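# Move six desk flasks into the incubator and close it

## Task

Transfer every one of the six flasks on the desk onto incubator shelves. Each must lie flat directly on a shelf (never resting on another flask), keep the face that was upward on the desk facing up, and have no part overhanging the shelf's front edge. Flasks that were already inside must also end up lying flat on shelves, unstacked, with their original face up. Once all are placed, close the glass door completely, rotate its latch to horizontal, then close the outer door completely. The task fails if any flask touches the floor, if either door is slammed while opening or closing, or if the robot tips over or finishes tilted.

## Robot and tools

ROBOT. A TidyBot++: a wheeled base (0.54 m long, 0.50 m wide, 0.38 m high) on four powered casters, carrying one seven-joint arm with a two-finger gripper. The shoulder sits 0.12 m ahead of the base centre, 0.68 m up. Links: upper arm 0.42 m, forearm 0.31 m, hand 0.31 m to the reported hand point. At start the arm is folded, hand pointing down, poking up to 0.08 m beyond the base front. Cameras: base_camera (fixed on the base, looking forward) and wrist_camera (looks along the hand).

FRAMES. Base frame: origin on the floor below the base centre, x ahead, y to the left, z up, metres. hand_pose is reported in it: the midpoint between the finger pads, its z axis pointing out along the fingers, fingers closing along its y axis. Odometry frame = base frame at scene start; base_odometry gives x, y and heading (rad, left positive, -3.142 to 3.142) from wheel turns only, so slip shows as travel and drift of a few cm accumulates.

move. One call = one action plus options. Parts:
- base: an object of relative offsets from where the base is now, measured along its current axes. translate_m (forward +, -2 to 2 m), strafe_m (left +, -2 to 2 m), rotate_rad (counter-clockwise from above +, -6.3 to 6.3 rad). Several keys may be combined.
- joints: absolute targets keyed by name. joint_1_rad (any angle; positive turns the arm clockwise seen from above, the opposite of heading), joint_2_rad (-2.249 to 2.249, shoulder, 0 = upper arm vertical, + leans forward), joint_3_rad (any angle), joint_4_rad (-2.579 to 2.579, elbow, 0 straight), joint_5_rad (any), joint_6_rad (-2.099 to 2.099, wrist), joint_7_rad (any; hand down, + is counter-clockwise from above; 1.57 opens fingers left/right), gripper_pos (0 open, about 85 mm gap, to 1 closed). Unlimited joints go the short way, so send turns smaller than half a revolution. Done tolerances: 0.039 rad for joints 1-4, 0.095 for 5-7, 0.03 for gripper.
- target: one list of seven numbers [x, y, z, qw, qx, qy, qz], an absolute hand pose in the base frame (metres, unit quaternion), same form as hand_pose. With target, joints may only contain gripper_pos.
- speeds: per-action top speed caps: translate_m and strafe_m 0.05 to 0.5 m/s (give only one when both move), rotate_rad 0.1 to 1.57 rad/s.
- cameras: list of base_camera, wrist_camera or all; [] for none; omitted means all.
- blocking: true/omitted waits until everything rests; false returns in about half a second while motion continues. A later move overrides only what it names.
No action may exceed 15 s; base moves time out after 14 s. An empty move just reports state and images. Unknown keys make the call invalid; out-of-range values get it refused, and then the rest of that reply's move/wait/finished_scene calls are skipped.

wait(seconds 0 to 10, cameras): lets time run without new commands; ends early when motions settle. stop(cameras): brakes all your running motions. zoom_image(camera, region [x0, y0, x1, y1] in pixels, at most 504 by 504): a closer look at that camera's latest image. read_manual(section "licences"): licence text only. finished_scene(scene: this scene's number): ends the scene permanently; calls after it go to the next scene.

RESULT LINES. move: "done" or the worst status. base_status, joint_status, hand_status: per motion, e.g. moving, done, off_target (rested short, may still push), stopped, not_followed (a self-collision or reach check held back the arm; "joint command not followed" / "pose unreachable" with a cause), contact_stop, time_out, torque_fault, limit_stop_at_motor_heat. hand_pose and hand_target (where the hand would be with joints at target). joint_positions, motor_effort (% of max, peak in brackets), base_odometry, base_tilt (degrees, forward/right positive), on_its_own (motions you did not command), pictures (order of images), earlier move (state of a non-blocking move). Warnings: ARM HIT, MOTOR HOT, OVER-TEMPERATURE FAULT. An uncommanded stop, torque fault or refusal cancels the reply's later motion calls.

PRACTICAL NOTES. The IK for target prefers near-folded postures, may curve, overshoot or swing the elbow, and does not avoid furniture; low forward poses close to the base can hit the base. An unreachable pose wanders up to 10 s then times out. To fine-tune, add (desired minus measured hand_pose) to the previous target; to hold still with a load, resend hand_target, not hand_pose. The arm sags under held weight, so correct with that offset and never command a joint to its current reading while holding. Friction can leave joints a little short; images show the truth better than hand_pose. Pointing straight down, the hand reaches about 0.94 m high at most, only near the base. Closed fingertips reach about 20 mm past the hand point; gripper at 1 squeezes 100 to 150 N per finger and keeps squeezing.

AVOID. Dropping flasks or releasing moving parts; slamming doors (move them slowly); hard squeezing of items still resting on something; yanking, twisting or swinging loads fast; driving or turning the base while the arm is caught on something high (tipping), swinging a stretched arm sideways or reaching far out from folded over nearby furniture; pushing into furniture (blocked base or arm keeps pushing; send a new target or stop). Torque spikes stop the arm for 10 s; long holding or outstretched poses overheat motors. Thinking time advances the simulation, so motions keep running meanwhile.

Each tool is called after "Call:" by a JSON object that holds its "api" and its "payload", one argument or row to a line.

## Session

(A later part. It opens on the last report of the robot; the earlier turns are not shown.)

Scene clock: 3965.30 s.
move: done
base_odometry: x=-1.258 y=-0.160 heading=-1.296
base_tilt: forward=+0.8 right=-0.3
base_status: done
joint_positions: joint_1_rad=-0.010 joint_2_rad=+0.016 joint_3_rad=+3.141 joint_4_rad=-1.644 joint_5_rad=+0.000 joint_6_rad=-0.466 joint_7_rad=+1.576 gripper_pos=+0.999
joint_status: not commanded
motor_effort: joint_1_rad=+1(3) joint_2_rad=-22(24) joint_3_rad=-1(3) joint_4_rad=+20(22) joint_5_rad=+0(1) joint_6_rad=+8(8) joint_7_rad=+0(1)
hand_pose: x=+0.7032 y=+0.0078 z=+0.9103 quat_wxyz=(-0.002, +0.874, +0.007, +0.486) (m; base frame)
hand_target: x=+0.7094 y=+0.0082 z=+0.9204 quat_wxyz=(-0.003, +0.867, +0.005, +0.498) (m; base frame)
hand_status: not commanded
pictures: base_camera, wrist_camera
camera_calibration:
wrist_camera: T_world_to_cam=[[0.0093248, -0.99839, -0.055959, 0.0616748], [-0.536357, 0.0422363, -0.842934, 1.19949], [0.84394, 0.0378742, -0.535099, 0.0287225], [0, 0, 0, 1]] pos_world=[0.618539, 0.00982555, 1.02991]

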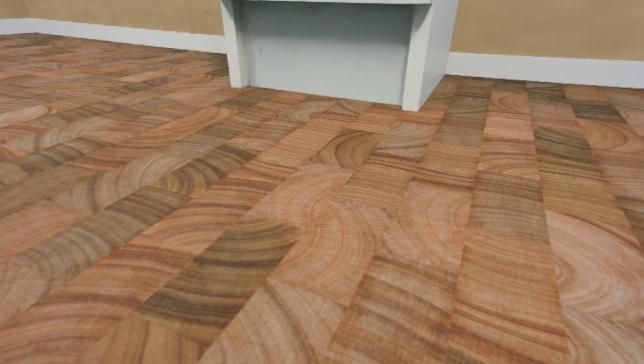

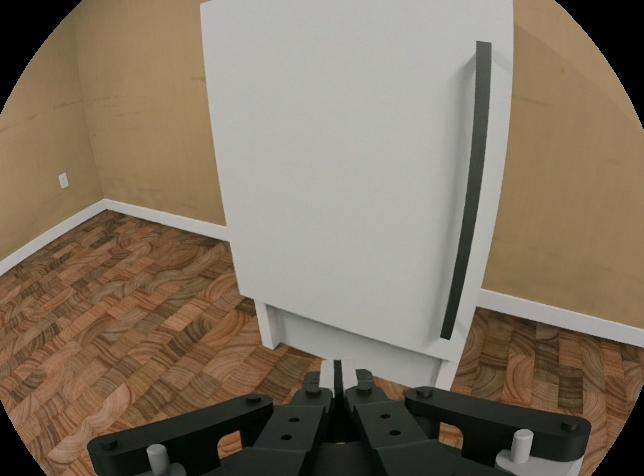

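Call:
{"api": "move", "payload": {
  "base": {"strafe_m": -0.7, "translate_m": 0.3, "rotate_rad": 0.6},
  "speeds": {"strafe_m": 0.4, "rotate_rad": 0.6}
}}

Scene clock: 3978.07 s.
move: done
base_odometry: x=-1.850 y=-0.638 heading=-0.696
base_tilt: forward=+0.8 right=-0.3
base_status: done
joint_positions: joint_1_rad=-0.010 joint_2_rad=+0.016 joint_3_rad=+3.140 joint_4_rad=-1.644 joint_5_rad=+0.000 joint_6_rad=-0.466 joint_7_rad=+1.576 gripper_pos=+0.999
joint_status: not commanded
motor_effort: joint_1_rad=+0(4) joint_2_rad=-22(23) joint_3_rad=-1(3) joint_4_rad=+21(22) joint_5_rad=+0(1) joint_6_rad=+8(8) joint_7_rad=+0(0)
hand_pose: x=+0.7032 y=+0.0080 z=+0.9104 quat_wxyz=(-0.002, +0.874, +0.007, +0.486) (m; base frame)
hand_target: x=+0.7094 y=+0.0082 z=+0.9204 quat_wxyz=(-0.003, +0.867, +0.005, +0.498) (m; base frame)
hand_status: not commanded
pictures: base_camera, wrist_camera
camera_calibration:
wrist_camera: T_world_to_cam=[[0.00955391, -0.998386, -0.0559784, 0.0616586], [-0.536246, 0.0421351, -0.84301, 1.19958], [0.844008, 0.0380722, -0.534978, 0.0286039], [0, 0, 0, 1]] pos_world=[0.618539, 0.00992568, 1.03001]

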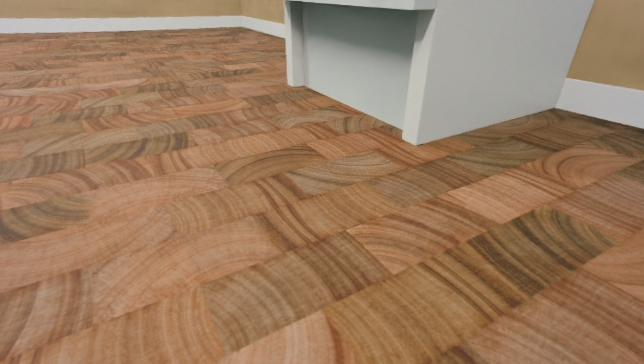

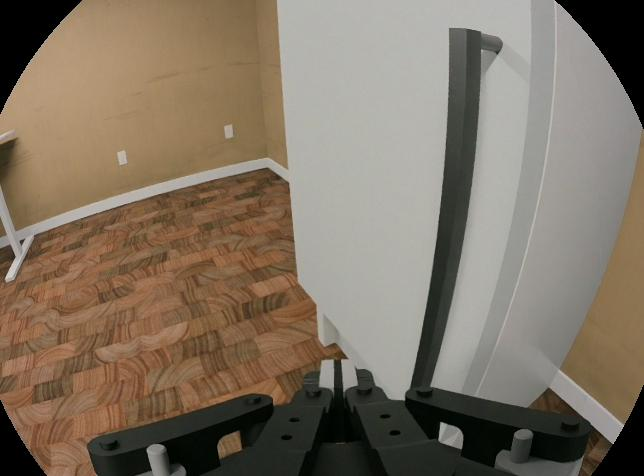

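Call:
{"api": "zoom_image", "payload": {
  "camera": "wrist_camera",
  "region": [440, 0, 640, 400]
}}

Call:
{"api": "zoom_image", "payload": {
  "camera": "wrist_camera",
  "region": [480, 0, 600, 150]
}}

Scaled by 1.260.

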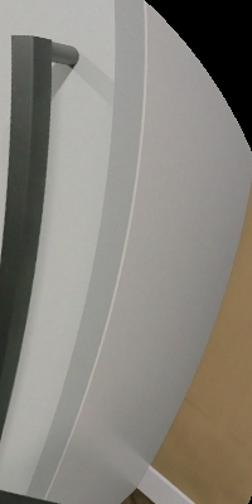

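Scaled by 3.360.

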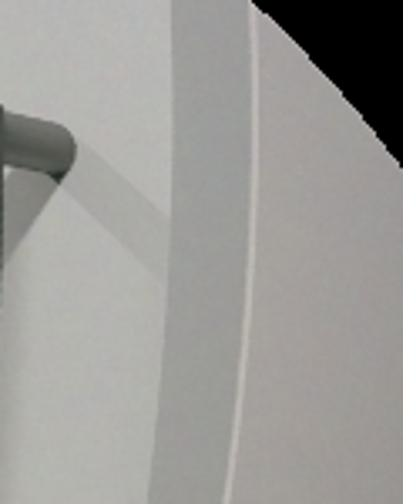

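Call:
{"api": "finished_scene", "payload": {
  "scene": 1
}}

The scene is finished: the task was done.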